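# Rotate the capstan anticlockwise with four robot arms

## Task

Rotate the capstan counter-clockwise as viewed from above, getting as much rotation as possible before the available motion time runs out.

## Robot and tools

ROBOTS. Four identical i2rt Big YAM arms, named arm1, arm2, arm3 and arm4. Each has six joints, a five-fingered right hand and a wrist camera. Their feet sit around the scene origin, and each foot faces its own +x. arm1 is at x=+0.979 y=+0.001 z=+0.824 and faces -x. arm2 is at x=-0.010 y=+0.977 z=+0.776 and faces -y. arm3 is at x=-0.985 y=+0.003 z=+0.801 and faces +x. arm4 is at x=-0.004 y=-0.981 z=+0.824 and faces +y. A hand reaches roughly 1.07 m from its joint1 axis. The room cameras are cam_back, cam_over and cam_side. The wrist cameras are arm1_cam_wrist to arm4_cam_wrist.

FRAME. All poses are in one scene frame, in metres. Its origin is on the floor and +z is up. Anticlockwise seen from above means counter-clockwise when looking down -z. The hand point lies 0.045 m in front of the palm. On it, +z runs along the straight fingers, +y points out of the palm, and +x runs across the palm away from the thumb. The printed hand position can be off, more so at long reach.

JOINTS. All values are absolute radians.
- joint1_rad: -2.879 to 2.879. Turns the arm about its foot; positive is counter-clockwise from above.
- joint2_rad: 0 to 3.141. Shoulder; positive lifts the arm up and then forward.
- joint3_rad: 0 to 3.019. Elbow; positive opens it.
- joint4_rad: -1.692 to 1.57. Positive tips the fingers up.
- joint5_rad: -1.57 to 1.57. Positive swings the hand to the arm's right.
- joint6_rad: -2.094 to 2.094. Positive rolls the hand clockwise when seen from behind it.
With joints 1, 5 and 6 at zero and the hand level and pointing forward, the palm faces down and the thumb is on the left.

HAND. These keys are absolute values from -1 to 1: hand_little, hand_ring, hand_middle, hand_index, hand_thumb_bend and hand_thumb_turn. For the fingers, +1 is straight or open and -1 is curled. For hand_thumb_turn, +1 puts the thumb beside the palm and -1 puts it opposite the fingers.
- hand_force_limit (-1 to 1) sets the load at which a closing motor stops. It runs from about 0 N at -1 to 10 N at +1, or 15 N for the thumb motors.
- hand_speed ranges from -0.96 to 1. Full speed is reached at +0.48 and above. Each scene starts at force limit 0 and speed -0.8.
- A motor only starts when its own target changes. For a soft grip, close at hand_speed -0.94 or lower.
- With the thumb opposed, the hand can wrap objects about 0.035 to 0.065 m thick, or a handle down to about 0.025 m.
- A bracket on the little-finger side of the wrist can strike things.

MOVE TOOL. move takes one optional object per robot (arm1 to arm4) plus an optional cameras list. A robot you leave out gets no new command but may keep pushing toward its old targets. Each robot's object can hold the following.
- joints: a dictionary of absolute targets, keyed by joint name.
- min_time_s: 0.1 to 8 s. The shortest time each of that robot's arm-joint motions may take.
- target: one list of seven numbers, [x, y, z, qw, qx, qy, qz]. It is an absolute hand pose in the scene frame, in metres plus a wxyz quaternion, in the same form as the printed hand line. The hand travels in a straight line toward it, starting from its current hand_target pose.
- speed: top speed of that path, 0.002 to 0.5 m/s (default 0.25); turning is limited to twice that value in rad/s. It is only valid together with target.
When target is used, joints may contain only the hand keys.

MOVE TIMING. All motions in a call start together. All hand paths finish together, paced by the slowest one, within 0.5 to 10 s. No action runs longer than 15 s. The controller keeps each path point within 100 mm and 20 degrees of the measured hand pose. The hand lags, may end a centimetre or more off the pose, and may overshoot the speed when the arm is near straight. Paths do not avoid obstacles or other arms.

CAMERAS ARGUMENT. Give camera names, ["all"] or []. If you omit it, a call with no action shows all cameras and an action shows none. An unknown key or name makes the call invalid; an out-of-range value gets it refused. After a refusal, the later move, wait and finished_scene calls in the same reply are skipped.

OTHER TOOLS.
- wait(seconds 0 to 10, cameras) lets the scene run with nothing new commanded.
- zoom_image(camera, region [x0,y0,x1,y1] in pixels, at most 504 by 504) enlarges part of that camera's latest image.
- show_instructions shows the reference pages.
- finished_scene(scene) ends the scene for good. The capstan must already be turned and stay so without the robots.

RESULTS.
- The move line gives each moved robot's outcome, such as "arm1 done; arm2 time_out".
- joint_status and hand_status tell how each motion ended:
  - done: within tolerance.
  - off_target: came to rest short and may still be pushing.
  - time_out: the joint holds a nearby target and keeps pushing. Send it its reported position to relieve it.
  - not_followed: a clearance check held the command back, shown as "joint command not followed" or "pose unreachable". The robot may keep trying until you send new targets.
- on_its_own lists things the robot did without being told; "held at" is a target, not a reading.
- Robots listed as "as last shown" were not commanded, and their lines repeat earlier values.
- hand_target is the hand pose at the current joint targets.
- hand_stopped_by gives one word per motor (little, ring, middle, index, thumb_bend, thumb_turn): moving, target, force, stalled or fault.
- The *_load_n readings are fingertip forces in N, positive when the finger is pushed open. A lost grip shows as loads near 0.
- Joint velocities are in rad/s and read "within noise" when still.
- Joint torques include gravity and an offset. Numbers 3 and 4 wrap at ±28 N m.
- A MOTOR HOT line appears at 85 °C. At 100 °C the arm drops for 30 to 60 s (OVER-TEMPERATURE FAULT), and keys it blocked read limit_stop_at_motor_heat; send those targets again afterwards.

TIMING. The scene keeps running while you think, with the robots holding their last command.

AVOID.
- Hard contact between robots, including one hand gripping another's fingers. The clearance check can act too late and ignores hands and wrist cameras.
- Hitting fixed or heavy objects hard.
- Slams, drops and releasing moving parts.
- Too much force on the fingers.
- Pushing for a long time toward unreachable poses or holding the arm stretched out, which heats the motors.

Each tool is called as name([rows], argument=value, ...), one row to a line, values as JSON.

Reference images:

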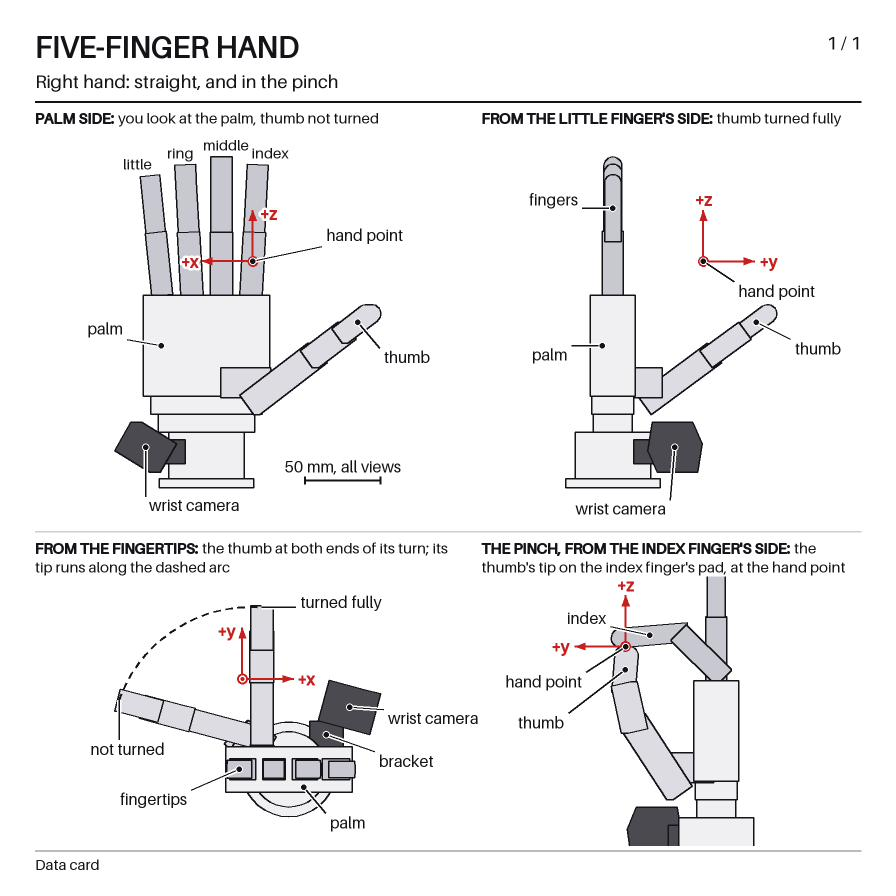

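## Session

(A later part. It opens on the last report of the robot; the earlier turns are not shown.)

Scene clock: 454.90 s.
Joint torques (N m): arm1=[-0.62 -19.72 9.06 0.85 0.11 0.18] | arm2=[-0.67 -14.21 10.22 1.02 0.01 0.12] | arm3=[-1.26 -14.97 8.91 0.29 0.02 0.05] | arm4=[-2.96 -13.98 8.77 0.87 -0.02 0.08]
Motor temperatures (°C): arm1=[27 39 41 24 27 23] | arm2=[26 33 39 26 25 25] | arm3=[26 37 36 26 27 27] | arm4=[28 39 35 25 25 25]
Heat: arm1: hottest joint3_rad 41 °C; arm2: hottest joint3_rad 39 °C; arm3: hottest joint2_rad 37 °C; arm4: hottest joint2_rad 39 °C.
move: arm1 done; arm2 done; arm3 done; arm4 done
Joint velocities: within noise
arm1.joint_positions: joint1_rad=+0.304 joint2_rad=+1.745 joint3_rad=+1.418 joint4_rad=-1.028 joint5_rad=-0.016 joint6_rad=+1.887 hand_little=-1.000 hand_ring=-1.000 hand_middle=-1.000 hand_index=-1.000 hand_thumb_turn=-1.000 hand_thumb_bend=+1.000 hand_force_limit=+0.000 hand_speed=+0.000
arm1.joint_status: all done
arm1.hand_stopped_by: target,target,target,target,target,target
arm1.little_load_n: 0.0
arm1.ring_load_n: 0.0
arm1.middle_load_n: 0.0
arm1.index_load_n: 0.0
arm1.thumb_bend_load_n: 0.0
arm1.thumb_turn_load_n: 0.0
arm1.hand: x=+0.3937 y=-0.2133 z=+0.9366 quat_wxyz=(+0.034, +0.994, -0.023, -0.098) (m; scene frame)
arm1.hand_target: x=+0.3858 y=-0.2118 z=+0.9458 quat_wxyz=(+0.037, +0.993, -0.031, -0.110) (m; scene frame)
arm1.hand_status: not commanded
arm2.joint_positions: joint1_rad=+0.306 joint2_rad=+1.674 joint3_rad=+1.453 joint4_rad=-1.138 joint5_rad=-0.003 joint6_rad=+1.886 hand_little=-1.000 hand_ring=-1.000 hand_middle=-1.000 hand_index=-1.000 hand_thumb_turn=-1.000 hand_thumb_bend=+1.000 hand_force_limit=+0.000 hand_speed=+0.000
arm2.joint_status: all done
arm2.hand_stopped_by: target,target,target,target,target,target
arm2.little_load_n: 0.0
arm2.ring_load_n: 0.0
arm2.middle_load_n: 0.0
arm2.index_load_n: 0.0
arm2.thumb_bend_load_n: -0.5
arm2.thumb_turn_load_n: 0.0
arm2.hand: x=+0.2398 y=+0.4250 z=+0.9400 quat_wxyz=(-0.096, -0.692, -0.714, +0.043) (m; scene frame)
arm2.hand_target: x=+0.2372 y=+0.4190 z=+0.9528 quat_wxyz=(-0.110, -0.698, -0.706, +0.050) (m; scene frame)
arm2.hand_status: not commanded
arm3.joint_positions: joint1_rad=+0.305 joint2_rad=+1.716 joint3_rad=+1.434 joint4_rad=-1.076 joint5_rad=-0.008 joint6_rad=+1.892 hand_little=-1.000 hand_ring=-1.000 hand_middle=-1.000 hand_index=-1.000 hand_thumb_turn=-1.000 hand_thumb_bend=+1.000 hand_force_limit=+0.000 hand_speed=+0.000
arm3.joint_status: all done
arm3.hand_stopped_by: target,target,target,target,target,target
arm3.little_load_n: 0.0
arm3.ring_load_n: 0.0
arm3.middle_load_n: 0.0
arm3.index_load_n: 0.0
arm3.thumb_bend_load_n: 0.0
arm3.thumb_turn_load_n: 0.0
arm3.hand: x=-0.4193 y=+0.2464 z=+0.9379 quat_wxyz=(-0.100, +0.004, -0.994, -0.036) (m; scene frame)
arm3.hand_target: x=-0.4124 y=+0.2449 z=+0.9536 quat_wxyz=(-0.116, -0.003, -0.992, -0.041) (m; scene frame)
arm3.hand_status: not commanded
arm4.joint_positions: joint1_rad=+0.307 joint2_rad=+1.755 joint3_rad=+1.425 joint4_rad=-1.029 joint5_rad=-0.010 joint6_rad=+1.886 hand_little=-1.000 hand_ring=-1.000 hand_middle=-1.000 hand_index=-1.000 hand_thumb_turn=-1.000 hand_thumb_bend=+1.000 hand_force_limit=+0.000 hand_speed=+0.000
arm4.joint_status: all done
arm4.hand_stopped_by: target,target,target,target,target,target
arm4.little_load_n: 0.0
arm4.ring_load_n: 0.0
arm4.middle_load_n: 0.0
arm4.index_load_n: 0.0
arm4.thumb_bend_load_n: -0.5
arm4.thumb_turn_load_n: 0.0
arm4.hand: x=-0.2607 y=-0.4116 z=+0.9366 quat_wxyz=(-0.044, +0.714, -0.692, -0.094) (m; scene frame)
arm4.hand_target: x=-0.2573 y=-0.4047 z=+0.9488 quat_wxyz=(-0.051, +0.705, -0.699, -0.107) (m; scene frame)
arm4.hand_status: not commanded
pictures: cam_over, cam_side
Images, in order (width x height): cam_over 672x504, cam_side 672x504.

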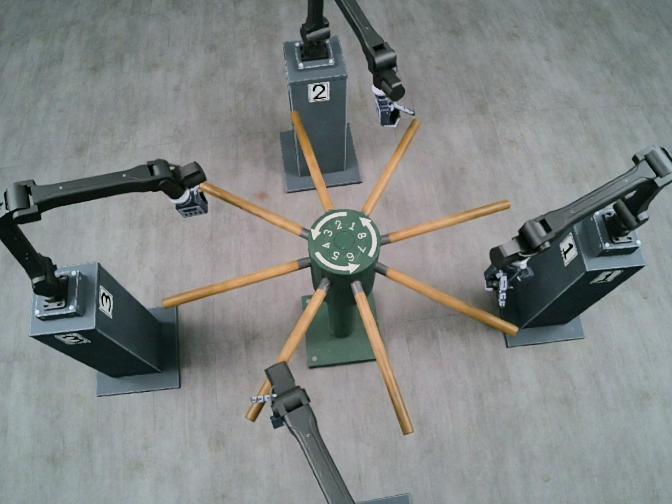

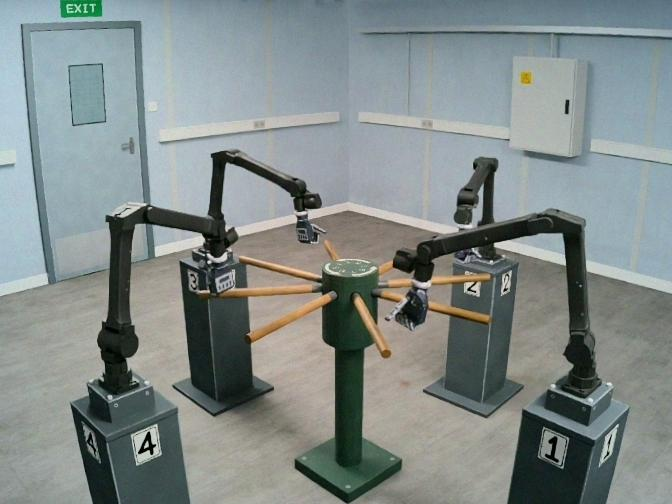

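move(arm1={"joints":{"joint1_rad":-0.45,"joint2_rad":1.98,"joint6_rad":0.9,"hand_thumb_bend":0.4}}, arm2={"joints":{"joint1_rad":-0.45,"joint2_rad":1.90,"joint6_rad":0.9,"hand_thumb_bend":0.4}}, arm3={"joints":{"joint1_rad":-0.45,"joint2_rad":1.94,"joint6_rad":0.9,"hand_thumb_bend":0.4}}, arm4={"joints":{"joint1_rad":-0.45,"joint2_rad":1.98,"joint6_rad":0.9,"hand_thumb_bend":0.4}}, cameras=["cam_over","cam_side"])

Scene clock: 474.53 s.
Joint torques (N m): arm1=[-8.7 -20.78 9.26 1.07 1.25 0.5] | arm2=[-4.78 -16.38 9.32 0.59 0.64 0.11] | arm3=[-6.01 -16.03 8.7 0.34 0.8 0.22] | arm4=[-7 -15.27 7.82 0.58 0.72 0.1]
Motor temperatures (°C): arm1=[27 36 40 24 28 23] | arm2=[26 33 39 26 25 25] | arm3=[26 34 36 26 27 26] | arm4=[28 38 34 25 25 25]
Heat: arm1: hottest joint3_rad 40 °C; arm2: hottest joint3_rad 39 °C; arm3: hottest joint3_rad 36 °C; arm4: hottest joint2_rad 38 °C.
move: arm1 time_out; arm2 time_out; arm3 time_out; arm4 time_out
Joint velocities: within noise
arm1.joint_positions: joint1_rad=-0.354 joint2_rad=+1.980 joint3_rad=+1.395 joint4_rad=-1.048 joint5_rad=-0.049 joint6_rad=+0.850 hand_little=-1.000 hand_ring=-1.000 hand_middle=-1.000 hand_index=-1.000 hand_thumb_turn=-1.000 hand_thumb_bend=+0.446 hand_force_limit=+0.000 hand_speed=+0.000
arm1.joint_status: joint1_rad time_out (moved -0.658 of -0.754); joint6_rad time_out (moved -1.037 of -0.987); hand_thumb_bend off_target (ended at +0.446, target +0.400); the others done
arm1.hand_stopped_by: target,target,target,target,force,target
arm1.little_load_n: 0.0
arm1.ring_load_n: 0.0
arm1.middle_load_n: -1.5
arm1.index_load_n: 0.0
arm1.thumb_bend_load_n: 11.0
arm1.thumb_turn_load_n: 3.0
arm1.on_its_own: joint1_rad reads -0.354 and still pushes toward -0.450 since a time_out; joint5_rad reads -0.049 and still pushes toward -0.015 since a time_out; joint6_rad reads +0.850 and still pushes toward +0.900 since a time_out
arm1.hand: x=+0.4695 y=+0.1298 z=+0.7992 quat_wxyz=(+0.033, +0.986, +0.164, +0.017) (m; scene frame)
arm1.hand_target: x=+0.4630 y=+0.1960 z=+0.8071 quat_wxyz=(+0.001, +0.996, +0.092, -0.001) (m; scene frame)
arm1.hand_status: not commanded
arm2.joint_positions: joint1_rad=-0.401 joint2_rad=+1.919 joint3_rad=+1.447 joint4_rad=-1.140 joint5_rad=-0.017 joint6_rad=+0.887 hand_little=-1.000 hand_ring=-1.000 hand_middle=-1.000 hand_index=-1.000 hand_thumb_turn=-1.000 hand_thumb_bend=+0.444 hand_force_limit=+0.000 hand_speed=+0.000
arm2.joint_status: joint1_rad time_out (moved -0.706 of -0.756); hand_thumb_bend off_target (ended at +0.444, target +0.400); the others done
arm2.hand_stopped_by: target,target,target,target,force,target
arm2.little_load_n: 0.0
arm2.ring_load_n: 0.0
arm2.middle_load_n: -1.0
arm2.index_load_n: 0.0
arm2.thumb_bend_load_n: 9.5
arm2.thumb_turn_load_n: 3.0
arm2.on_its_own: joint1_rad reads -0.401 and still pushes toward -0.450 since a time_out
arm2.hand: x=-0.1318 y=+0.4569 z=+0.7975 quat_wxyz=(-0.004, -0.584, -0.812, -0.024) (m; scene frame)
arm2.hand_target: x=-0.1646 y=+0.4544 z=+0.8102 quat_wxyz=(-0.002, -0.609, -0.793, -0.001) (m; scene frame)
arm2.hand_status: not commanded
arm3.joint_positions: joint1_rad=-0.373 joint2_rad=+1.949 joint3_rad=+1.421 joint4_rad=-1.090 joint5_rad=-0.029 joint6_rad=+0.871 hand_little=-1.000 hand_ring=-1.000 hand_middle=-1.000 hand_index=-1.000 hand_thumb_turn=-1.000 hand_thumb_bend=+0.447 hand_force_limit=+0.000 hand_speed=+0.000
arm3.joint_status: joint1_rad time_out (moved -0.677 of -0.755); hand_thumb_bend off_target (ended at +0.447, target +0.400); the others done
arm3.hand_stopped_by: target,target,target,target,force,target
arm3.little_load_n: 0.0
arm3.ring_load_n: 0.0
arm3.middle_load_n: -1.0
arm3.index_load_n: 0.0
arm3.thumb_bend_load_n: 10.0
arm3.thumb_turn_load_n: 2.5
arm3.on_its_own: joint1_rad reads -0.373 and still pushes toward -0.450 since a time_out
arm3.hand: x=-0.4660 y=-0.1116 z=+0.8017 quat_wxyz=(+0.013, +0.173, -0.985, -0.022) (m; scene frame)
arm3.hand_target: x=-0.4602 y=-0.1630 z=+0.8123 quat_wxyz=(-0.005, +0.121, -0.993, +0.001) (m; scene frame)
arm3.hand_status: not commanded
arm4.joint_positions: joint1_rad=-0.386 joint2_rad=+1.989 joint3_rad=+1.421 joint4_rad=-1.034 joint5_rad=-0.028 joint6_rad=+0.883 hand_little=-1.000 hand_ring=-1.000 hand_middle=-1.000 hand_index=-1.000 hand_thumb_turn=-1.000 hand_thumb_bend=+0.443 hand_force_limit=+0.000 hand_speed=+0.000
arm4.joint_status: joint1_rad time_out (moved -0.694 of -0.757); hand_thumb_bend off_target (ended at +0.443, target +0.400); the others done
arm4.hand_stopped_by: target,target,target,target,force,target
arm4.little_load_n: 0.0
arm4.ring_load_n: 0.0
arm4.middle_load_n: -2.0
arm4.index_load_n: 0.0
arm4.thumb_bend_load_n: 13.5
arm4.thumb_turn_load_n: 5.0
arm4.on_its_own: joint1_rad reads -0.386 and still pushes toward -0.450 since a time_out
arm4.hand: x=+0.1139 y=-0.4521 z=+0.8020 quat_wxyz=(+0.017, +0.816, -0.578, -0.006) (m; scene frame)
arm4.hand_target: x=+0.1542 y=-0.4525 z=+0.8083 quat_wxyz=(-0.001, +0.792, -0.610, -0.001) (m; scene frame)
arm4.hand_status: not commanded
pictures: cam_over, cam_side
Images, in order (width x height): cam_over 672x504, cam_side 672x504.

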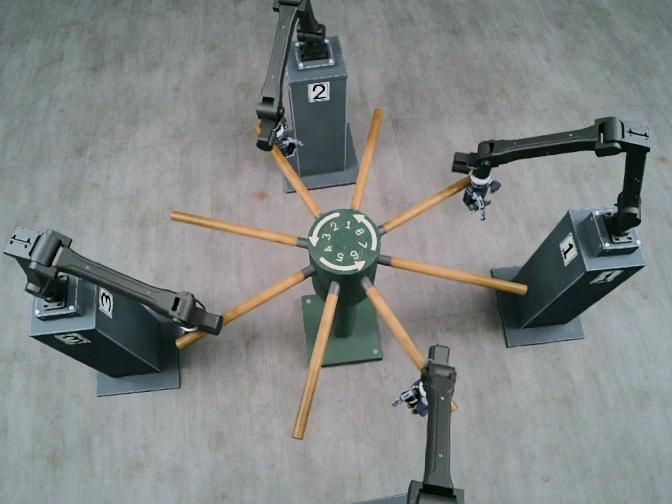

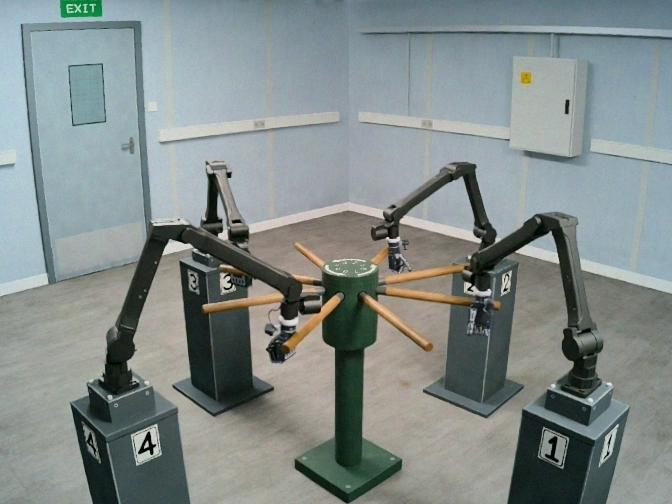

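move(arm1={"joints":{"joint1_rad":-0.6}}, arm2={"joints":{"joint1_rad":-0.6}}, arm3={"joints":{"joint1_rad":-0.6}}, arm4={"joints":{"joint1_rad":-0.6}}, cameras=[])

wait(seconds=2, cameras=["cam_over"])

Scene clock: 503.00 s.
Joint torques (N m): arm1=[0.21 -20.31 9.05 0.36 0.1 0.15] | arm2=[-2.67 -16.32 10.29 0.8 0.35 0.23] | arm3=[-2.9 -16.09 10 0.54 0.37 0.27] | arm4=[-5.54 -15.03 9.01 0.75 0.49 0.26]
Motor temperatures (°C): arm1=[27 35 39 24 29 23] | arm2=[26 32 38 26 25 25] | arm3=[27 31 37 25 27 26] | arm4=[28 36 34 25 25 25]
Heat: arm1: hottest joint3_rad 39 °C; arm2: hottest joint3_rad 38 °C; arm3: hottest joint3_rad 37 °C; arm4: hottest joint2_rad 36 °C.
move: arm1 done; arm2 done; arm3 done; arm4 done
Joint velocities: within noise
arm1.joint_positions: joint1_rad=-0.606 joint2_rad=+1.982 joint3_rad=+1.400 joint4_rad=-1.027 joint5_rad=-0.015 joint6_rad=+0.887 hand_little=-1.000 hand_ring=-1.000 hand_middle=-1.000 hand_index=-1.000 hand_thumb_turn=-1.000 hand_thumb_bend=+0.446 hand_force_limit=+0.000 hand_speed=+0.000
arm1.joint_status: all done
arm1.hand_stopped_by: target,target,target,target,force,target
arm1.little_load_n: 0.0
arm1.ring_load_n: 0.0
arm1.middle_load_n: -1.0
arm1.index_load_n: 0.5
arm1.thumb_bend_load_n: 11.0
arm1.thumb_turn_load_n: 3.0
arm1.on_its_own: joint6_rad moved +0.037 to your old target +0.900
arm1.hand: x=+0.5134 y=+0.2634 z=+0.7981 quat_wxyz=(+0.013, +1.000, +0.021, +0.013) (m; scene frame)
arm1.hand_target: x=+0.4979 y=+0.2710 z=+0.8081 quat_wxyz=(+0.000, +1.000, +0.017, -0.002) (m; scene frame)
arm1.hand_status: not commanded
arm2.joint_positions: joint1_rad=-0.574 joint2_rad=+1.919 joint3_rad=+1.434 joint4_rad=-1.147 joint5_rad=-0.010 joint6_rad=+0.872 hand_little=-1.000 hand_ring=-1.000 hand_middle=-1.000 hand_index=-1.000 hand_thumb_turn=-1.000 hand_thumb_bend=+0.444 hand_force_limit=+0.000 hand_speed=+0.000
arm2.joint_status: all done
arm2.hand_stopped_by: target,target,target,target,force,target
arm2.little_load_n: 0.0
arm2.ring_load_n: 0.0
arm2.middle_load_n: -1.0
arm2.index_load_n: 0.0
arm2.thumb_bend_load_n: 9.5
arm2.thumb_turn_load_n: 3.5
arm2.hand: x=-0.2168 y=+0.4939 z=+0.7930 quat_wxyz=(-0.001, -0.646, -0.763, -0.033) (m; scene frame)
arm2.hand_target: x=-0.2408 y=+0.4834 z=+0.8100 quat_wxyz=(-0.002, -0.666, -0.746, -0.002) (m; scene frame)
arm2.hand_status: not commanded
arm3.joint_positions: joint1_rad=-0.568 joint2_rad=+1.952 joint3_rad=+1.403 joint4_rad=-1.098 joint5_rad=-0.018 joint6_rad=+0.865 hand_little=-1.000 hand_ring=-1.000 hand_middle=-1.000 hand_index=-1.000 hand_thumb_turn=-1.000 hand_thumb_bend=+0.447 hand_force_limit=+0.000 hand_speed=+0.000
arm3.joint_status: all done
arm3.hand_stopped_by: target,target,target,target,force,target
arm3.little_load_n: 0.0
arm3.ring_load_n: 0.0
arm3.middle_load_n: -1.0
arm3.index_load_n: 0.0
arm3.thumb_bend_load_n: 9.5
arm3.thumb_turn_load_n: 2.5
arm3.hand: x=-0.5088 y=-0.2061 z=+0.7949 quat_wxyz=(+0.026, +0.080, -0.996, -0.027) (m; scene frame)
arm3.hand_target: x=-0.4908 y=-0.2393 z=+0.8125 quat_wxyz=(-0.005, +0.047, -0.999, +0.001) (m; scene frame)
arm3.hand_status: not commanded
arm4.joint_positions: joint1_rad=-0.558 joint2_rad=+1.989 joint3_rad=+1.405 joint4_rad=-1.039 joint5_rad=-0.022 joint6_rad=+0.870 hand_little=-1.000 hand_ring=-1.000 hand_middle=-1.000 hand_index=-1.000 hand_thumb_turn=-1.000 hand_thumb_bend=+0.443 hand_force_limit=+0.000 hand_speed=+0.000
arm4.joint_status: all done
arm4.hand_stopped_by: target,target,target,target,force,target
arm4.little_load_n: 0.0
arm4.ring_load_n: 0.0
arm4.middle_load_n: -1.5
arm4.index_load_n: 0.0
arm4.thumb_bend_load_n: 13.5
arm4.thumb_turn_load_n: 5.0
arm4.hand: x=+0.1986 y=-0.4893 z=+0.7975 quat_wxyz=(+0.026, +0.767, -0.641, -0.003) (m; scene frame)
arm4.hand_target: x=+0.2318 y=-0.4821 z=+0.8090 quat_wxyz=(-0.002, +0.744, -0.668, -0.002) (m; scene frame)
arm4.hand_status: not commanded
pictures: none
No camera images: "cameras" was empty.

Scene clock: 505.00 s.
Joint torques (N m): arm1=[0.21 -21.07 9.05 0.36 0.1 0.17] | arm2=[-2.61 -16.32 10.3 0.83 0.35 0.23] | arm3=[-2.9 -16.15 10.03 0.59 0.37 0.26] | arm4=[-5.42 -15.33 9.06 0.76 0.47 0.25]
Motor temperatures (°C): arm1=[27 35 39 24 29 23] | arm2=[26 32 38 26 25 25] | arm3=[27 31 37 25 27 26] | arm4=[28 36 34 25 25 25]
Heat: arm1: hottest joint3_rad 39 °C; arm2: hottest joint3_rad 38 °C; arm3: hottest joint3_rad 37 °C; arm4: hottest joint2_rad 36 °C.
Joint velocities: within noise
arm1.joint_positions: joint1_rad=-0.606 joint2_rad=+1.982 joint3_rad=+1.400 joint4_rad=-1.027 joint5_rad=-0.015 joint6_rad=+0.888 hand_little=-1.000 hand_ring=-1.000 hand_middle=-1.000 hand_index=-1.000 hand_thumb_turn=-1.000 hand_thumb_bend=+0.446 hand_force_limit=+0.000 hand_speed=+0.000
arm1.joint_status: all done
arm1.hand_stopped_by: target,target,target,target,force,target
arm1.little_load_n: 0.0
arm1.ring_load_n: 0.0
arm1.middle_load_n: -1.0
arm1.index_load_n: 0.0
arm1.thumb_bend_load_n: 11.0
arm1.thumb_turn_load_n: 3.0
arm1.hand: x=+0.5134 y=+0.2634 z=+0.7981 quat_wxyz=(+0.013, +1.000, +0.021, +0.013) (m; scene frame)
arm1.hand_target: x=+0.4979 y=+0.2710 z=+0.8081 quat_wxyz=(+0.000, +1.000, +0.017, -0.002) (m; scene frame)
arm1.hand_status: not commanded
arm2.joint_positions: joint1_rad=-0.574 joint2_rad=+1.919 joint3_rad=+1.434 joint4_rad=-1.147 joint5_rad=-0.010 joint6_rad=+0.872 hand_little=-1.000 hand_ring=-1.000 hand_middle=-1.000 hand_index=-1.000 hand_thumb_turn=-1.000 hand_thumb_bend=+0.444 hand_force_limit=+0.000 hand_speed=+0.000
arm2.joint_status: all done
arm2.hand_stopped_by: target,target,target,target,force,target
arm2.little_load_n: 0.0
arm2.ring_load_n: 0.0
arm2.middle_load_n: -1.0
arm2.index_load_n: 0.0
arm2.thumb_bend_load_n: 9.5
arm2.thumb_turn_load_n: 3.5
arm2.hand: x=-0.2168 y=+0.4939 z=+0.7930 quat_wxyz=(-0.001, -0.646, -0.763, -0.033) (m; scene frame)
arm2.hand_target: x=-0.2408 y=+0.4834 z=+0.8100 quat_wxyz=(-0.002, -0.666, -0.746, -0.002) (m; scene frame)
arm2.hand_status: not commanded
arm3.joint_positions: joint1_rad=-0.568 joint2_rad=+1.952 joint3_rad=+1.403 joint4_rad=-1.098 joint5_rad=-0.018 joint6_rad=+0.865 hand_little=-1.000 hand_ring=-1.000 hand_middle=-1.000 hand_index=-1.000 hand_thumb_turn=-1.000 hand_thumb_bend=+0.447 hand_force_limit=+0.000 hand_speed=+0.000
arm3.joint_status: all done
arm3.hand_stopped_by: target,target,target,target,force,target
arm3.little_load_n: 0.0
arm3.ring_load_n: 0.0
arm3.middle_load_n: -1.0
arm3.index_load_n: 0.0
arm3.thumb_bend_load_n: 10.0
arm3.thumb_turn_load_n: 2.5
arm3.hand: x=-0.5088 y=-0.2061 z=+0.7949 quat_wxyz=(+0.026, +0.080, -0.996, -0.027) (m; scene frame)
arm3.hand_target: x=-0.4908 y=-0.2393 z=+0.8125 quat_wxyz=(-0.005, +0.047, -0.999, +0.001) (m; scene frame)
arm3.hand_status: not commanded
arm4.joint_positions: joint1_rad=-0.558 joint2_rad=+1.989 joint3_rad=+1.405 joint4_rad=-1.039 joint5_rad=-0.022 joint6_rad=+0.870 hand_little=-1.000 hand_ring=-1.000 hand_middle=-1.000 hand_index=-1.000 hand_thumb_turn=-1.000 hand_thumb_bend=+0.443 hand_force_limit=+0.000 hand_speed=+0.000
arm4.joint_status: all done
arm4.hand_stopped_by: target,target,target,target,force,target
arm4.little_load_n: 0.0
arm4.ring_load_n: 0.0
arm4.middle_load_n: -1.5
arm4.index_load_n: 0.0
arm4.thumb_bend_load_n: 13.5
arm4.thumb_turn_load_n: 4.5
arm4.hand: x=+0.1986 y=-0.4893 z=+0.7975 quat_wxyz=(+0.026, +0.767, -0.641, -0.003) (m; scene frame)
arm4.hand_target: x=+0.2318 y=-0.4821 z=+0.8090 quat_wxyz=(-0.002, +0.744, -0.668, -0.002) (m; scene frame)
arm4.hand_status: not commanded
wait: 2.00 s; at rest by 0.27 s
pictures: cam_over
Images, in order (width x height): cam_over 672x504.

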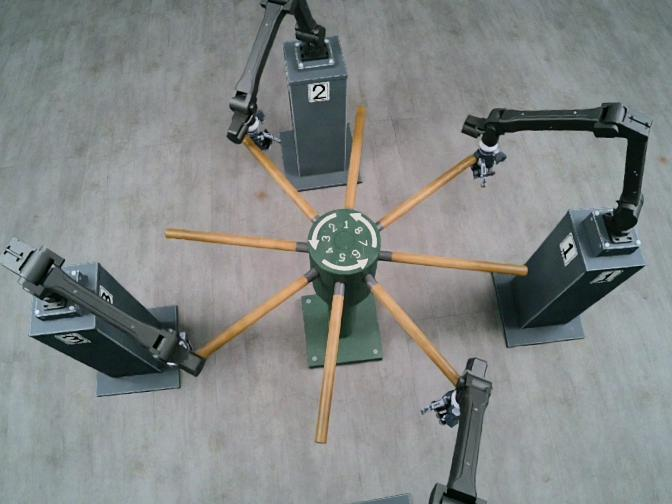

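move(arm1={"joints":{"joint1_rad":0.56,"joint2_rad":1.67,"joint3_rad":1.33,"joint4_rad":-0.99,"joint6_rad":1.9}}, arm3={"joints":{"joint1_rad":0.56,"joint2_rad":1.63,"joint3_rad":1.345,"joint4_rad":-1.04,"joint6_rad":1.9}}, arm2={"joints":{"joint1_rad":0.1,"joint2_rad":1.59,"joint3_rad":1.36,"joint4_rad":-1.10,"joint6_rad":1.5}}, arm4={"joints":{"joint1_rad":0.1,"joint2_rad":1.67,"joint3_rad":1.33,"joint4_rad":-0.99,"joint6_rad":1.5}}, cameras=["cam_over"])

Scene clock: 651.50 s.
Joint torques (N m): arm1=[-0.62 -17.38 8.76 0.61 0.05 0.17] | arm2=[0.09 -11.34 9.68 0.88 0.03 0.11] | arm3=[-0.67 -12.51 8.4 0.17 0.02 0.05] | arm4=[-1.38 -10.99 8.31 0.75 0.02 0.11]
Motor temperatures (°C): arm1=[26 35 38 24 26 23] | arm2=[26 31 38 25 24 25] | arm3=[26 31 38 25 26 26] | arm4=[27 35 34 25 24 25]
Heat: arm1: hottest joint3_rad 38 °C; arm2: hottest joint3_rad 38 °C; arm3: hottest joint3_rad 38 °C; arm4: hottest joint2_rad 35 °C.
move: arm1 done; arm2 done; arm3 done; arm4 done
Joint velocities: within noise
arm1.joint_positions: joint1_rad=+0.563 joint2_rad=+1.662 joint3_rad=+1.322 joint4_rad=-0.990 joint5_rad=-0.015 joint6_rad=+1.887 hand_little=-1.000 hand_ring=-1.000 hand_middle=-1.000 hand_index=-1.000 hand_thumb_turn=-1.000 hand_thumb_bend=+0.446 hand_force_limit=+0.000 hand_speed=+0.000
arm1.joint_status: all done
arm1.hand_stopped_by: target,target,target,target,force,target
arm1.little_load_n: 0.0
arm1.ring_load_n: 0.0
arm1.middle_load_n: -1.0
arm1.index_load_n: 0.0
arm1.thumb_bend_load_n: 11.0
arm1.thumb_turn_load_n: 3.0
arm1.hand: x=+0.4898 y=-0.3426 z=+0.9432 quat_wxyz=(+0.051, +0.988, +0.106, -0.103) (m; scene frame)
arm1.hand_target: x=+0.4855 y=-0.3422 z=+0.9424 quat_wxyz=(+0.051, +0.989, +0.098, -0.103) (m; scene frame)
arm1.hand_status: not commanded
arm2.joint_positions: joint1_rad=+0.096 joint2_rad=+1.584 joint3_rad=+1.359 joint4_rad=-1.104 joint5_rad=-0.003 joint6_rad=+1.487 hand_little=-1.000 hand_ring=-1.000 hand_middle=-1.000 hand_index=-1.000 hand_thumb_turn=-1.000 hand_thumb_bend=+0.444 hand_force_limit=+0.000 hand_speed=+0.000
arm2.joint_status: all done
arm2.hand_stopped_by: target,target,target,target,force,target
arm2.little_load_n: 0.0
arm2.ring_load_n: 0.0
arm2.middle_load_n: -1.0
arm2.index_load_n: 0.0
arm2.thumb_bend_load_n: 9.5
arm2.thumb_turn_load_n: 3.0
arm2.hand: x=+0.1274 y=+0.4346 z=+0.9444 quat_wxyz=(-0.090, -0.620, -0.775, +0.080) (m; scene frame)
arm2.hand_target: x=+0.1293 y=+0.4327 z=+0.9417 quat_wxyz=(-0.089, -0.624, -0.772, +0.079) (m; scene frame)
arm2.hand_status: not commanded
arm3.joint_positions: joint1_rad=+0.561 joint2_rad=+1.630 joint3_rad=+1.341 joint4_rad=-1.041 joint5_rad=-0.008 joint6_rad=+1.892 hand_little=-1.000 hand_ring=-1.000 hand_middle=-1.000 hand_index=-1.000 hand_thumb_turn=-1.000 hand_thumb_bend=+0.447 hand_force_limit=+0.000 hand_speed=+0.000
arm3.joint_status: all done
arm3.hand_stopped_by: target,target,target,target,force,target
arm3.little_load_n: 0.0
arm3.ring_load_n: 0.0
arm3.middle_load_n: -1.0
arm3.index_load_n: 0.0
arm3.thumb_bend_load_n: 10.5
arm3.thumb_turn_load_n: 2.5
arm3.hand: x=-0.5206 y=+0.3681 z=+0.9469 quat_wxyz=(-0.106, +0.131, -0.984, -0.054) (m; scene frame)
arm3.hand_target: x=-0.5180 y=+0.3680 z=+0.9493 quat_wxyz=(-0.109, +0.126, -0.985, -0.055) (m; scene frame)
arm3.hand_status: not commanded
arm4.joint_positions: joint1_rad=+0.105 joint2_rad=+1.659 joint3_rad=+1.333 joint4_rad=-0.995 joint5_rad=-0.011 joint6_rad=+1.486 hand_little=-1.000 hand_ring=-1.000 hand_middle=-1.000 hand_index=-1.000 hand_thumb_turn=-1.000 hand_thumb_bend=+0.443 hand_force_limit=+0.000 hand_speed=+0.000
arm4.joint_status: all done
arm4.hand_stopped_by: target,target,target,target,force,target
arm4.little_load_n: 0.0
arm4.ring_load_n: 0.0
arm4.middle_load_n: -1.5
arm4.index_load_n: 0.0
arm4.thumb_bend_load_n: 13.5
arm4.thumb_turn_load_n: 4.5
arm4.hand: x=-0.1493 y=-0.4200 z=+0.9492 quat_wxyz=(-0.084, +0.777, -0.617, -0.092) (m; scene frame)
arm4.hand_target: x=-0.1461 y=-0.4185 z=+0.9419 quat_wxyz=(-0.081, +0.772, -0.625, -0.088) (m; scene frame)
arm4.hand_status: not commanded
pictures: cam_over
Images, in order (width x height): cam_over 672x504.

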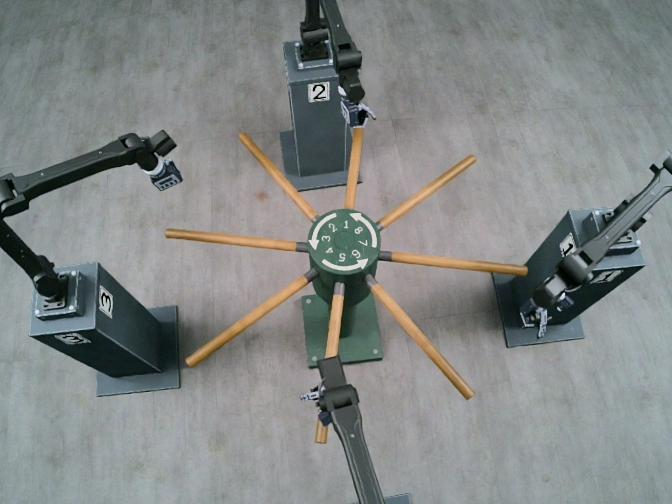

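move(arm1={"joints":{"joint1_rad":-0.65,"joint2_rad":1.91,"joint6_rad":0.9}}, arm3={"joints":{"joint1_rad":-0.65,"joint2_rad":1.87,"joint6_rad":0.9}}, arm2={"joints":{"joint1_rad":0.56,"joint6_rad":1.9}}, arm4={"joints":{"joint1_rad":0.56,"joint6_rad":1.9}}, cameras=["cam_over"])

wait(seconds=1, cameras=["cam_over"])

Scene clock: 661.77 s.
Joint torques (N m): arm1=[-0.79 -18.55 9.1 0.43 0.03 0.17] | arm2=[-0.62 -11.4 9.72 0.91 0 0.12] | arm3=[-1.08 -14.62 9.47 -0.18 -0.04 0.02] | arm4=[-2.14 -11.05 8.27 0.9 0 0.11]
Motor temperatures (°C): arm1=[26 35 39 24 27 23] | arm2=[26 31 38 25 24 25] | arm3=[26 31 37 25 27 26] | arm4=[27 34 35 25 24 25]
Heat: arm1: hottest joint3_rad 39 °C; arm2: hottest joint3_rad 38 °C; arm3: hottest joint3_rad 37 °C; arm4: hottest joint3_rad 35 °C.
move: arm1 done; arm2 done; arm3 done; arm4 done
Joint velocities: within noise
arm1.joint_positions: joint1_rad=-0.644 joint2_rad=+1.898 joint3_rad=+1.298 joint4_rad=-0.999 joint5_rad=-0.013 joint6_rad=+0.887 hand_little=-1.000 hand_ring=-1.000 hand_middle=-1.000 hand_index=-1.000 hand_thumb_turn=-1.000 hand_thumb_bend=+0.446 hand_force_limit=+0.000 hand_speed=+0.000
arm1.joint_status: all done
arm1.hand_stopped_by: target,target,target,target,force,target
arm1.little_load_n: 0.0
arm1.ring_load_n: 0.0
arm1.middle_load_n: -1.5
arm1.index_load_n: 0.0
arm1.thumb_bend_load_n: 11.0
arm1.thumb_turn_load_n: 3.0
arm1.hand: x=+0.5461 y=+0.2632 z=+0.8091 quat_wxyz=(+0.009, +1.000, +0.002, +0.009) (m; scene frame)
arm1.hand_target: x=+0.5346 y=+0.2760 z=+0.8128 quat_wxyz=(+0.000, +1.000, -0.007, -0.002) (m; scene frame)
arm1.hand_status: not commanded
arm2.joint_positions: joint1_rad=+0.566 joint2_rad=+1.584 joint3_rad=+1.359 joint4_rad=-1.104 joint5_rad=-0.002 joint6_rad=+1.886 hand_little=-1.000 hand_ring=-1.000 hand_middle=-1.000 hand_index=-1.000 hand_thumb_turn=-1.000 hand_thumb_bend=+0.444 hand_force_limit=+0.000 hand_speed=+0.000
arm2.joint_status: all done
arm2.hand_stopped_by: target,target,target,target,force,target
arm2.little_load_n: 0.0
arm2.ring_load_n: 0.0
arm2.middle_load_n: -1.0
arm2.index_load_n: 0.0
arm2.thumb_bend_load_n: 9.5
arm2.thumb_turn_load_n: 3.0
arm2.hand: x=+0.3583 y=+0.5295 z=+0.9508 quat_wxyz=(-0.116, -0.593, -0.796, +0.035) (m; scene frame)
arm2.hand_target: x=+0.3560 y=+0.5250 z=+0.9481 quat_wxyz=(-0.115, -0.601, -0.790, +0.035) (m; scene frame)
arm2.hand_status: not commanded
arm3.joint_positions: joint1_rad=-0.644 joint2_rad=+1.877 joint3_rad=+1.309 joint4_rad=-1.047 joint5_rad=-0.007 joint6_rad=+0.891 hand_little=-1.000 hand_ring=-1.000 hand_middle=-1.000 hand_index=-1.000 hand_thumb_turn=-1.000 hand_thumb_bend=+0.447 hand_force_limit=+0.000 hand_speed=+0.000
arm3.joint_status: all done
arm3.hand_stopped_by: target,target,target,target,force,target
arm3.little_load_n: 0.0
arm3.ring_load_n: 0.0
arm3.middle_load_n: -1.5
arm3.index_load_n: 0.0
arm3.thumb_bend_load_n: 10.0
arm3.thumb_turn_load_n: 2.5
arm3.hand: x=-0.5418 y=-0.2325 z=+0.8016 quat_wxyz=(+0.015, +0.029, -0.999, -0.014) (m; scene frame)
arm3.hand_target: x=-0.5271 y=-0.2466 z=+0.8158 quat_wxyz=(-0.005, +0.022, -1.000, +0.001) (m; scene frame)
arm3.hand_status: not commanded
arm4.joint_positions: joint1_rad=+0.568 joint2_rad=+1.659 joint3_rad=+1.333 joint4_rad=-0.995 joint5_rad=-0.010 joint6_rad=+1.886 hand_little=-1.000 hand_ring=-1.000 hand_middle=-1.000 hand_index=-1.000 hand_thumb_turn=-1.000 hand_thumb_bend=+0.443 hand_force_limit=+0.000 hand_speed=+0.000
arm4.joint_status: all done
arm4.hand_stopped_by: target,target,target,target,force,target
arm4.little_load_n: 0.0
arm4.ring_load_n: 0.0
arm4.middle_load_n: -1.5
arm4.index_load_n: 0.0
arm4.thumb_bend_load_n: 13.5
arm4.thumb_turn_load_n: 4.5
arm4.hand: x=-0.3846 y=-0.5174 z=+0.9528 quat_wxyz=(-0.037, +0.796, -0.592, -0.117) (m; scene frame)
arm4.hand_target: x=-0.3805 y=-0.5135 z=+0.9453 quat_wxyz=(-0.036, +0.790, -0.601, -0.112) (m; scene frame)
arm4.hand_status: not commanded
pictures: cam_over
Images, in order (width x height): cam_over 672x504.

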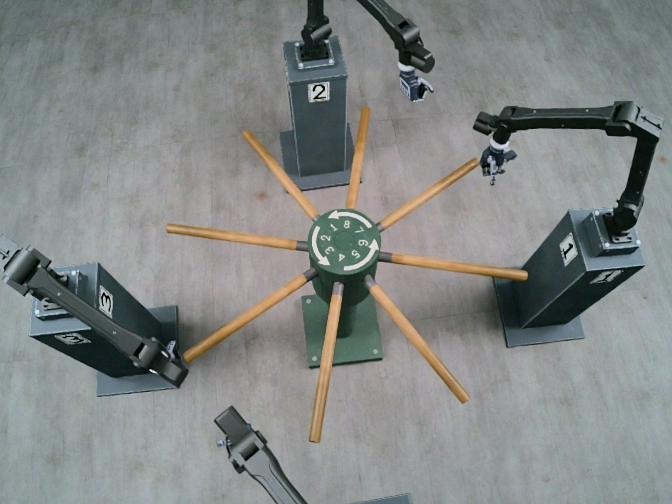

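Scene clock: 662.77 s.
Joint torques (N m): arm1=[-0.79 -18.49 9.09 0.43 0.03 0.17] | arm2=[-0.73 -11.28 9.69 0.92 0 0.12] | arm3=[-1.2 -14.8 9.52 -0.16 -0.04 0.03] | arm4=[-2.32 -10.93 8.24 0.79 -0.02 0.08]
Motor temperatures (°C): arm1=[26 35 39 24 27 23] | arm2=[26 31 38 25 24 25] | arm3=[26 31 37 25 27 26] | arm4=[27 34 35 25 24 25]
Heat: arm1: hottest joint3_rad 39 °C; arm2: hottest joint3_rad 38 °C; arm3: hottest joint3_rad 37 °C; arm4: hottest joint3_rad 35 °C.
Joint velocities: within noise
arm1.joint_positions: joint1_rad=-0.644 joint2_rad=+1.898 joint3_rad=+1.298 joint4_rad=-0.999 joint5_rad=-0.013 joint6_rad=+0.887 hand_little=-1.000 hand_ring=-1.000 hand_middle=-1.000 hand_index=-1.000 hand_thumb_turn=-1.000 hand_thumb_bend=+0.446 hand_force_limit=+0.000 hand_speed=+0.000
arm1.joint_status: all done
arm1.hand_stopped_by: target,target,target,target,force,target
arm1.little_load_n: 0.0
arm1.ring_load_n: 0.0
arm1.middle_load_n: -1.0
arm1.index_load_n: 0.0
arm1.thumb_bend_load_n: 11.0
arm1.thumb_turn_load_n: 3.0
arm1.hand: x=+0.5461 y=+0.2632 z=+0.8091 quat_wxyz=(+0.009, +1.000, +0.002, +0.009) (m; scene frame)
arm1.hand_target: x=+0.5346 y=+0.2760 z=+0.8128 quat_wxyz=(+0.000, +1.000, -0.007, -0.002) (m; scene frame)
arm1.hand_status: not commanded
arm2.joint_positions: joint1_rad=+0.566 joint2_rad=+1.584 joint3_rad=+1.359 joint4_rad=-1.104 joint5_rad=-0.002 joint6_rad=+1.886 hand_little=-1.000 hand_ring=-1.000 hand_middle=-1.000 hand_index=-1.000 hand_thumb_turn=-1.000 hand_thumb_bend=+0.444 hand_force_limit=+0.000 hand_speed=+0.000
arm2.joint_status: all done
arm2.hand_stopped_by: target,target,target,target,force,target
arm2.little_load_n: 0.0
arm2.ring_load_n: 0.0
arm2.middle_load_n: -1.0
arm2.index_load_n: 0.0
arm2.thumb_bend_load_n: 9.5
arm2.thumb_turn_load_n: 3.5
arm2.hand: x=+0.3583 y=+0.5295 z=+0.9508 quat_wxyz=(-0.116, -0.593, -0.796, +0.035) (m; scene frame)
arm2.hand_target: x=+0.3560 y=+0.5250 z=+0.9481 quat_wxyz=(-0.115, -0.601, -0.790, +0.035) (m; scene frame)
arm2.hand_status: not commanded
arm3.joint_positions: joint1_rad=-0.644 joint2_rad=+1.877 joint3_rad=+1.309 joint4_rad=-1.047 joint5_rad=-0.007 joint6_rad=+0.892 hand_little=-1.000 hand_ring=-1.000 hand_middle=-1.000 hand_index=-1.000 hand_thumb_turn=-1.000 hand_thumb_bend=+0.447 hand_force_limit=+0.000 hand_speed=+0.000
arm3.joint_status: all done
arm3.hand_stopped_by: target,target,target,target,force,target
arm3.little_load_n: 0.0
arm3.ring_load_n: 0.0
arm3.middle_load_n: -1.5
arm3.index_load_n: 0.0
arm3.thumb_bend_load_n: 9.5
arm3.thumb_turn_load_n: 2.5
arm3.hand: x=-0.5418 y=-0.2325 z=+0.8016 quat_wxyz=(+0.015, +0.029, -0.999, -0.014) (m; scene frame)
arm3.hand_target: x=-0.5271 y=-0.2467 z=+0.8158 quat_wxyz=(-0.005, +0.022, -1.000, +0.001) (m; scene frame)
arm3.hand_status: not commanded
arm4.joint_positions: joint1_rad=+0.568 joint2_rad=+1.659 joint3_rad=+1.333 joint4_rad=-0.995 joint5_rad=-0.010 joint6_rad=+1.886 hand_little=-1.000 hand_ring=-1.000 hand_middle=-1.000 hand_index=-1.000 hand_thumb_turn=-1.000 hand_thumb_bend=+0.443 hand_force_limit=+0.000 hand_speed=+0.000
arm4.joint_status: all done
arm4.hand_stopped_by: target,target,target,target,force,target
arm4.little_load_n: 0.0
arm4.ring_load_n: 0.0
arm4.middle_load_n: -1.5
arm4.index_load_n: 0.0
arm4.thumb_bend_load_n: 13.5
arm4.thumb_turn_load_n: 4.5
arm4.hand: x=-0.3846 y=-0.5174 z=+0.9528 quat_wxyz=(-0.037, +0.796, -0.592, -0.117) (m; scene frame)
arm4.hand_target: x=-0.3805 y=-0.5135 z=+0.9453 quat_wxyz=(-0.036, +0.790, -0.601, -0.112) (m; scene frame)
arm4.hand_status: not commanded
wait: 1.00 s; at rest by 0.27 s
pictures: cam_over
Images, in order (width x height): cam_over 672x504.

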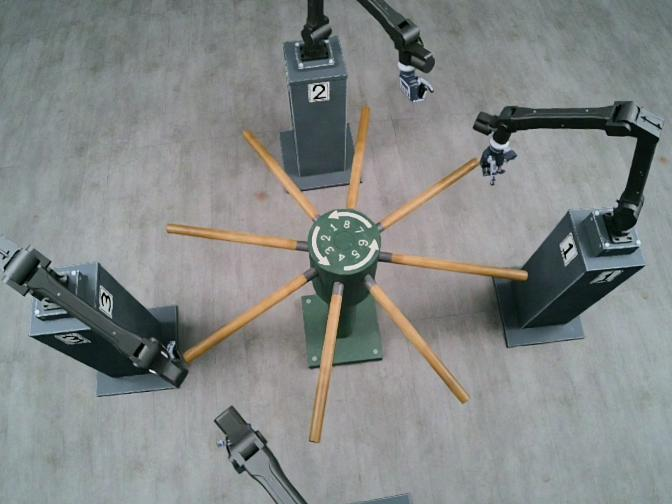

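move(arm1={"joints":{"joint1_rad":0.50,"joint2_rad":1.835,"joint3_rad":1.60,"joint4_rad":-1.10,"joint6_rad":1.9}}, arm3={"joints":{"joint1_rad":0.50,"joint2_rad":1.795,"joint3_rad":1.615,"joint4_rad":-1.155,"joint6_rad":1.9}}, arm2={"joints":{"joint1_rad":-0.49,"joint2_rad":1.995,"joint3_rad":1.63,"joint4_rad":-1.21,"joint6_rad":0.9}}, arm4={"joints":{"joint1_rad":-0.49,"joint2_rad":2.075,"joint3_rad":1.60,"joint4_rad":-1.10,"joint6_rad":0.9}}, cameras=["cam_over","cam_side"])

Scene clock: 721.23 s.
Joint torques (N m): arm1=[-0.38 -21.01 8.88 0.31 0.01 -0.03] | arm2=[-12.92 -12.98 10.81 1.88 2.65 0.17] | arm3=[-0.91 -16.91 8.57 -0.2 -0.04 0.04] | arm4=[-15.68 -12.92 9.61 1.42 2.33 0.28]
Motor temperatures (°C): arm1=[26 34 40 24 27 23] | arm2=[26 31 37 25 26 25] | arm3=[26 31 38 25 27 26] | arm4=[27 31 35 25 26 25]
Heat: arm1: hottest joint3_rad 40 °C; arm2: hottest joint3_rad 37 °C; arm3: hottest joint3_rad 38 °C; arm4: hottest joint3_rad 35 °C.
move: arm1 done; arm2 time_out; arm3 done; arm4 time_out
Joint velocities: within noise
arm1.joint_positions: joint1_rad=+0.502 joint2_rad=+1.834 joint3_rad=+1.594 joint4_rad=-1.092 joint5_rad=-0.013 joint6_rad=+1.911 hand_little=-1.000 hand_ring=-1.000 hand_middle=-1.000 hand_index=-1.000 hand_thumb_turn=-1.000 hand_thumb_bend=+0.446 hand_force_limit=+0.000 hand_speed=+0.000
arm1.joint_status: all done
arm1.hand_stopped_by: target,target,target,target,force,target
arm1.little_load_n: 0.0
arm1.ring_load_n: 0.0
arm1.middle_load_n: -1.0
arm1.index_load_n: 0.0
arm1.thumb_bend_load_n: 11.0
arm1.thumb_turn_load_n: 3.0
arm1.hand: x=+0.4035 y=-0.3440 z=+0.9561 quat_wxyz=(+0.048, +0.991, +0.063, -0.104) (m; scene frame)
arm1.hand_target: x=+0.4036 y=-0.3434 z=+0.9575 quat_wxyz=(+0.047, +0.991, +0.068, -0.103) (m; scene frame)
arm1.hand_status: not commanded
arm2.joint_positions: joint1_rad=-0.352 joint2_rad=+1.957 joint3_rad=+1.605 joint4_rad=-1.254 joint5_rad=-0.065 joint6_rad=+0.880 hand_little=-1.000 hand_ring=-1.000 hand_middle=-1.000 hand_index=-1.000 hand_thumb_turn=-1.000 hand_thumb_bend=+0.444 hand_force_limit=+0.000 hand_speed=+0.000
arm2.joint_status: joint1_rad time_out (moved -0.918 of -1.056); the others done
arm2.hand_stopped_by: target,target,target,target,force,target
arm2.little_load_n: 0.0
arm2.ring_load_n: 0.0
arm2.middle_load_n: -1.0
arm2.index_load_n: 0.0
arm2.thumb_bend_load_n: 9.5
arm2.thumb_turn_load_n: 3.5
arm2.on_its_own: joint1_rad reads -0.352 and still pushes toward -0.490 since a time_out; joint5_rad reads -0.065 and still pushes toward -0.001 since a time_out
arm2.hand: x=-0.1079 y=+0.4182 z=+0.8353 quat_wxyz=(-0.028, -0.561, -0.827, -0.028) (m; scene frame)
arm2.hand_target: x=-0.2031 y=+0.4243 z=+0.8170 quat_wxyz=(-0.001, -0.625, -0.781, -0.004) (m; scene frame)
arm2.hand_status: not commanded
arm3.joint_positions: joint1_rad=+0.502 joint2_rad=+1.813 joint3_rad=+1.610 joint4_rad=-1.148 joint5_rad=-0.007 joint6_rad=+1.892 hand_little=-1.000 hand_ring=-1.000 hand_middle=-1.000 hand_index=-1.000 hand_thumb_turn=-1.000 hand_thumb_bend=+0.447 hand_force_limit=+0.000 hand_speed=+0.000
arm3.joint_status: all done
arm3.hand_stopped_by: target,target,target,target,force,target
arm3.little_load_n: 0.0
arm3.ring_load_n: 0.0
arm3.middle_load_n: -1.0
arm3.index_load_n: 0.0
arm3.thumb_bend_load_n: 10.0
arm3.thumb_turn_load_n: 2.5
arm3.hand: x=-0.4397 y=+0.3742 z=+0.9541 quat_wxyz=(-0.099, +0.101, -0.989, -0.046) (m; scene frame)
arm3.hand_target: x=-0.4390 y=+0.3729 z=+0.9673 quat_wxyz=(-0.106, +0.096, -0.988, -0.050) (m; scene frame)
arm3.hand_status: not commanded
arm4.joint_positions: joint1_rad=-0.331 joint2_rad=+2.038 joint3_rad=+1.575 joint4_rad=-1.138 joint5_rad=-0.067 joint6_rad=+0.866 hand_little=-1.000 hand_ring=-1.000 hand_middle=-1.000 hand_index=-1.000 hand_thumb_turn=-1.000 hand_thumb_bend=+0.443 hand_force_limit=+0.000 hand_speed=+0.000
arm4.joint_status: joint1_rad time_out (moved -0.899 of -1.058); the others done
arm4.hand_stopped_by: target,target,target,target,force,target
arm4.little_load_n: 0.0
arm4.ring_load_n: 0.0
arm4.middle_load_n: -1.5
arm4.index_load_n: 0.5
arm4.thumb_bend_load_n: 13.5
arm4.thumb_turn_load_n: 5.0
arm4.on_its_own: joint1_rad reads -0.331 and still pushes toward -0.490 since a time_out; joint5_rad reads -0.067 and still pushes toward -0.009 since a time_out
arm4.hand: x=+0.0872 y=-0.4114 z=+0.8287 quat_wxyz=(+0.022, +0.836, -0.548, -0.024) (m; scene frame)
arm4.hand_target: x=+0.1937 y=-0.4213 z=+0.8120 quat_wxyz=(+0.001, +0.780, -0.626, -0.001) (m; scene frame)
arm4.hand_status: not commanded
pictures: cam_over, cam_side
Images, in order (width x height): cam_over 672x504, cam_side 672x504.

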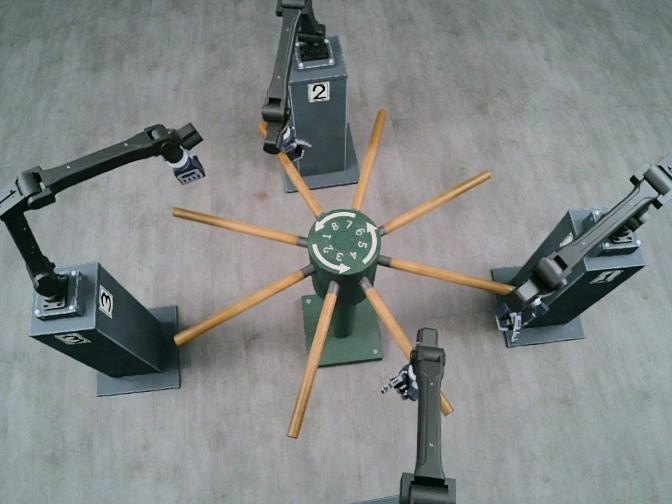

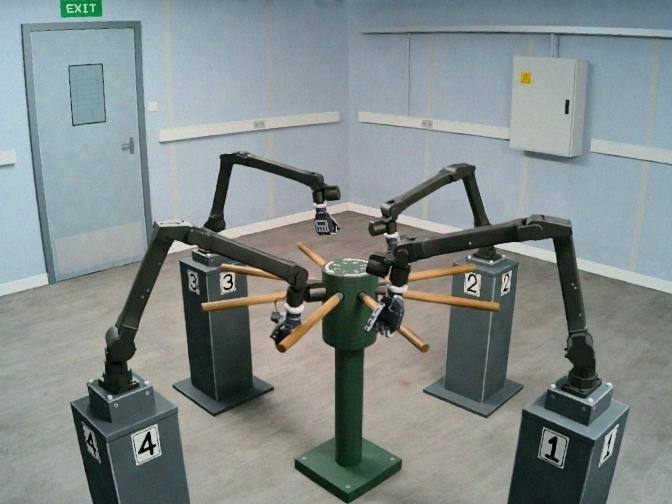

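move(arm1={"joints":{"joint1_rad":-0.65,"joint2_rad":1.91,"joint3_rad":1.33,"joint4_rad":-0.99,"joint6_rad":0.9}}, arm3={"joints":{"joint1_rad":-0.65,"joint2_rad":1.87,"joint3_rad":1.345,"joint4_rad":-1.04,"joint6_rad":0.9}}, arm2={"joints":{"joint1_rad":0.56,"joint2_rad":1.59,"joint3_rad":1.36,"joint4_rad":-1.10,"joint6_rad":1.9}}, arm4={"joints":{"joint1_rad":0.56,"joint2_rad":1.67,"joint3_rad":1.33,"joint4_rad":-0.99,"joint6_rad":1.9}}, cameras=["cam_over"])

Scene clock: 746.33 s.
Joint torques (N m): arm1=[-0.44 -20.37 8.24 0.29 0.01 0.17] | arm2=[0.44 -12.1 9.32 0.72 0.05 0.11] | arm3=[-10.29 -2.67 7.09 2.48 2.9 0.57] | arm4=[-0.62 -10.99 8.05 0.58 0.07 0.1]
Motor temperatures (°C): arm1=[26 33 41 24 26 23] | arm2=[27 30 38 25 29 25] | arm3=[26 30 37 25 30 26] | arm4=[28 31 35 25 30 25]
Heat: arm1: hottest joint3_rad 41 °C; arm2: hottest joint3_rad 38 °C; arm3: hottest joint3_rad 37 °C; arm4: hottest joint3_rad 35 °C.
move: arm1 done; arm2 done; arm3 time_out; arm4 done
Joint velocities: within noise
arm1.joint_positions: joint1_rad=-0.648 joint2_rad=+1.917 joint3_rad=+1.310 joint4_rad=-0.996 joint5_rad=-0.013 joint6_rad=+0.888 hand_little=-1.000 hand_ring=-1.000 hand_middle=-1.000 hand_index=-1.000 hand_thumb_turn=-1.000 hand_thumb_bend=+0.446 hand_force_limit=+0.000 hand_speed=+0.000
arm1.joint_status: all done
arm1.hand_stopped_by: target,target,target,target,force,target
arm1.little_load_n: 0.0
arm1.ring_load_n: 0.0
arm1.middle_load_n: -1.5
arm1.index_load_n: 0.0
arm1.thumb_bend_load_n: 11.0
arm1.thumb_turn_load_n: 3.0
arm1.hand: x=+0.5444 y=+0.2672 z=+0.8032 quat_wxyz=(+0.010, +1.000, +0.000, +0.011) (m; scene frame)
arm1.hand_target: x=+0.5346 y=+0.2760 z=+0.8126 quat_wxyz=(+0.000, +1.000, -0.008, -0.002) (m; scene frame)
arm1.hand_status: not commanded
arm2.joint_positions: joint1_rad=+0.553 joint2_rad=+1.592 joint3_rad=+1.364 joint4_rad=-1.098 joint5_rad=-0.004 joint6_rad=+1.886 hand_little=-1.000 hand_ring=-1.000 hand_middle=-1.000 hand_index=-1.000 hand_thumb_turn=-1.000 hand_thumb_bend=+0.444 hand_force_limit=+0.000 hand_speed=+0.000
arm2.joint_status: all done
arm2.hand_stopped_by: target,target,target,target,force,target
arm2.little_load_n: 0.0
arm2.ring_load_n: 0.0
arm2.middle_load_n: -1.0
arm2.index_load_n: 0.0
arm2.thumb_bend_load_n: 9.5
arm2.thumb_turn_load_n: 3.0
arm2.hand: x=+0.3544 y=+0.5223 z=+0.9492 quat_wxyz=(-0.117, -0.598, -0.792, +0.036) (m; scene frame)
arm2.hand_target: x=+0.3561 y=+0.5250 z=+0.9484 quat_wxyz=(-0.116, -0.601, -0.790, +0.035) (m; scene frame)
arm2.hand_status: not commanded
arm3.joint_positions: joint1_rad=-0.509 joint2_rad=+1.742 joint3_rad=+1.349 joint4_rad=-1.111 joint5_rad=-0.093 joint6_rad=+0.831 hand_little=-1.000 hand_ring=-1.000 hand_middle=-1.000 hand_index=-1.000 hand_thumb_turn=-1.000 hand_thumb_bend=+0.447 hand_force_limit=+0.000 hand_speed=+0.000
arm3.joint_status: joint1_rad time_out (moved -1.011 of -1.152); joint4_rad time_out (moved +0.037 of +0.108); joint6_rad time_out (moved -1.061 of -0.992); the others done
arm3.hand_stopped_by: target,target,target,target,force,target
arm3.little_load_n: 0.0
arm3.ring_load_n: 0.0
arm3.middle_load_n: -1.0
arm3.index_load_n: 0.0
arm3.thumb_bend_load_n: 9.5
arm3.thumb_turn_load_n: 2.5
arm3.on_its_own: joint1_rad reads -0.509 and still pushes toward -0.650 since a time_out; joint4_rad reads -1.111 and still pushes toward -1.040 since a time_out; joint5_rad reads -0.093 and still pushes toward -0.013 since a time_out; joint6_rad reads +0.831 and still pushes toward +0.900 since a time_out
arm3.hand: x=-0.4998 y=-0.1608 z=+0.8862 quat_wxyz=(-0.054, +0.127, -0.990, -0.017) (m; scene frame)
arm3.hand_target: x=-0.5264 y=-0.2457 z=+0.8161 quat_wxyz=(-0.007, +0.022, -1.000, -0.001) (m; scene frame)
arm3.hand_status: not commanded
arm4.joint_positions: joint1_rad=+0.550 joint2_rad=+1.659 joint3_rad=+1.335 joint4_rad=-0.990 joint5_rad=-0.012 joint6_rad=+1.886 hand_little=-1.000 hand_ring=-1.000 hand_middle=-1.000 hand_index=-1.000 hand_thumb_turn=-1.000 hand_thumb_bend=+0.443 hand_force_limit=+0.000 hand_speed=+0.000
arm4.joint_status: all done
arm4.hand_stopped_by: target,target,target,target,force,target
arm4.little_load_n: 0.0
arm4.ring_load_n: 0.0
arm4.middle_load_n: -1.5
arm4.index_load_n: 0.0
arm4.thumb_bend_load_n: 13.5
arm4.thumb_turn_load_n: 4.5
arm4.hand: x=-0.3781 y=-0.5094 z=+0.9542 quat_wxyz=(-0.038, +0.791, -0.599, -0.120) (m; scene frame)
arm4.hand_target: x=-0.3807 y=-0.5135 z=+0.9455 quat_wxyz=(-0.036, +0.790, -0.602, -0.112) (m; scene frame)
arm4.hand_status: not commanded
pictures: cam_over
Images, in order (width x height): cam_over 672x504.

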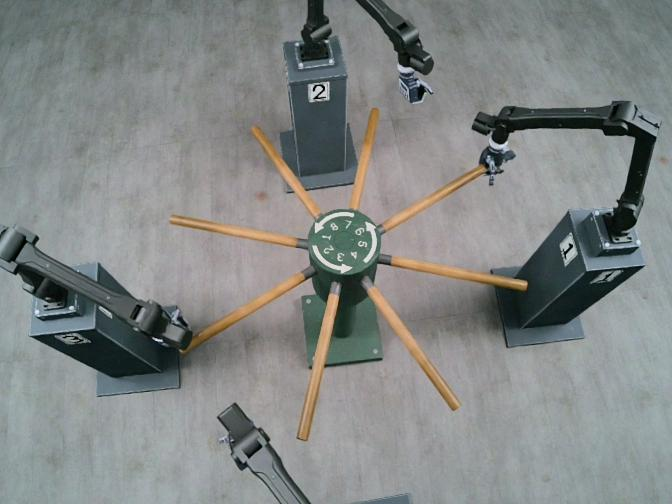

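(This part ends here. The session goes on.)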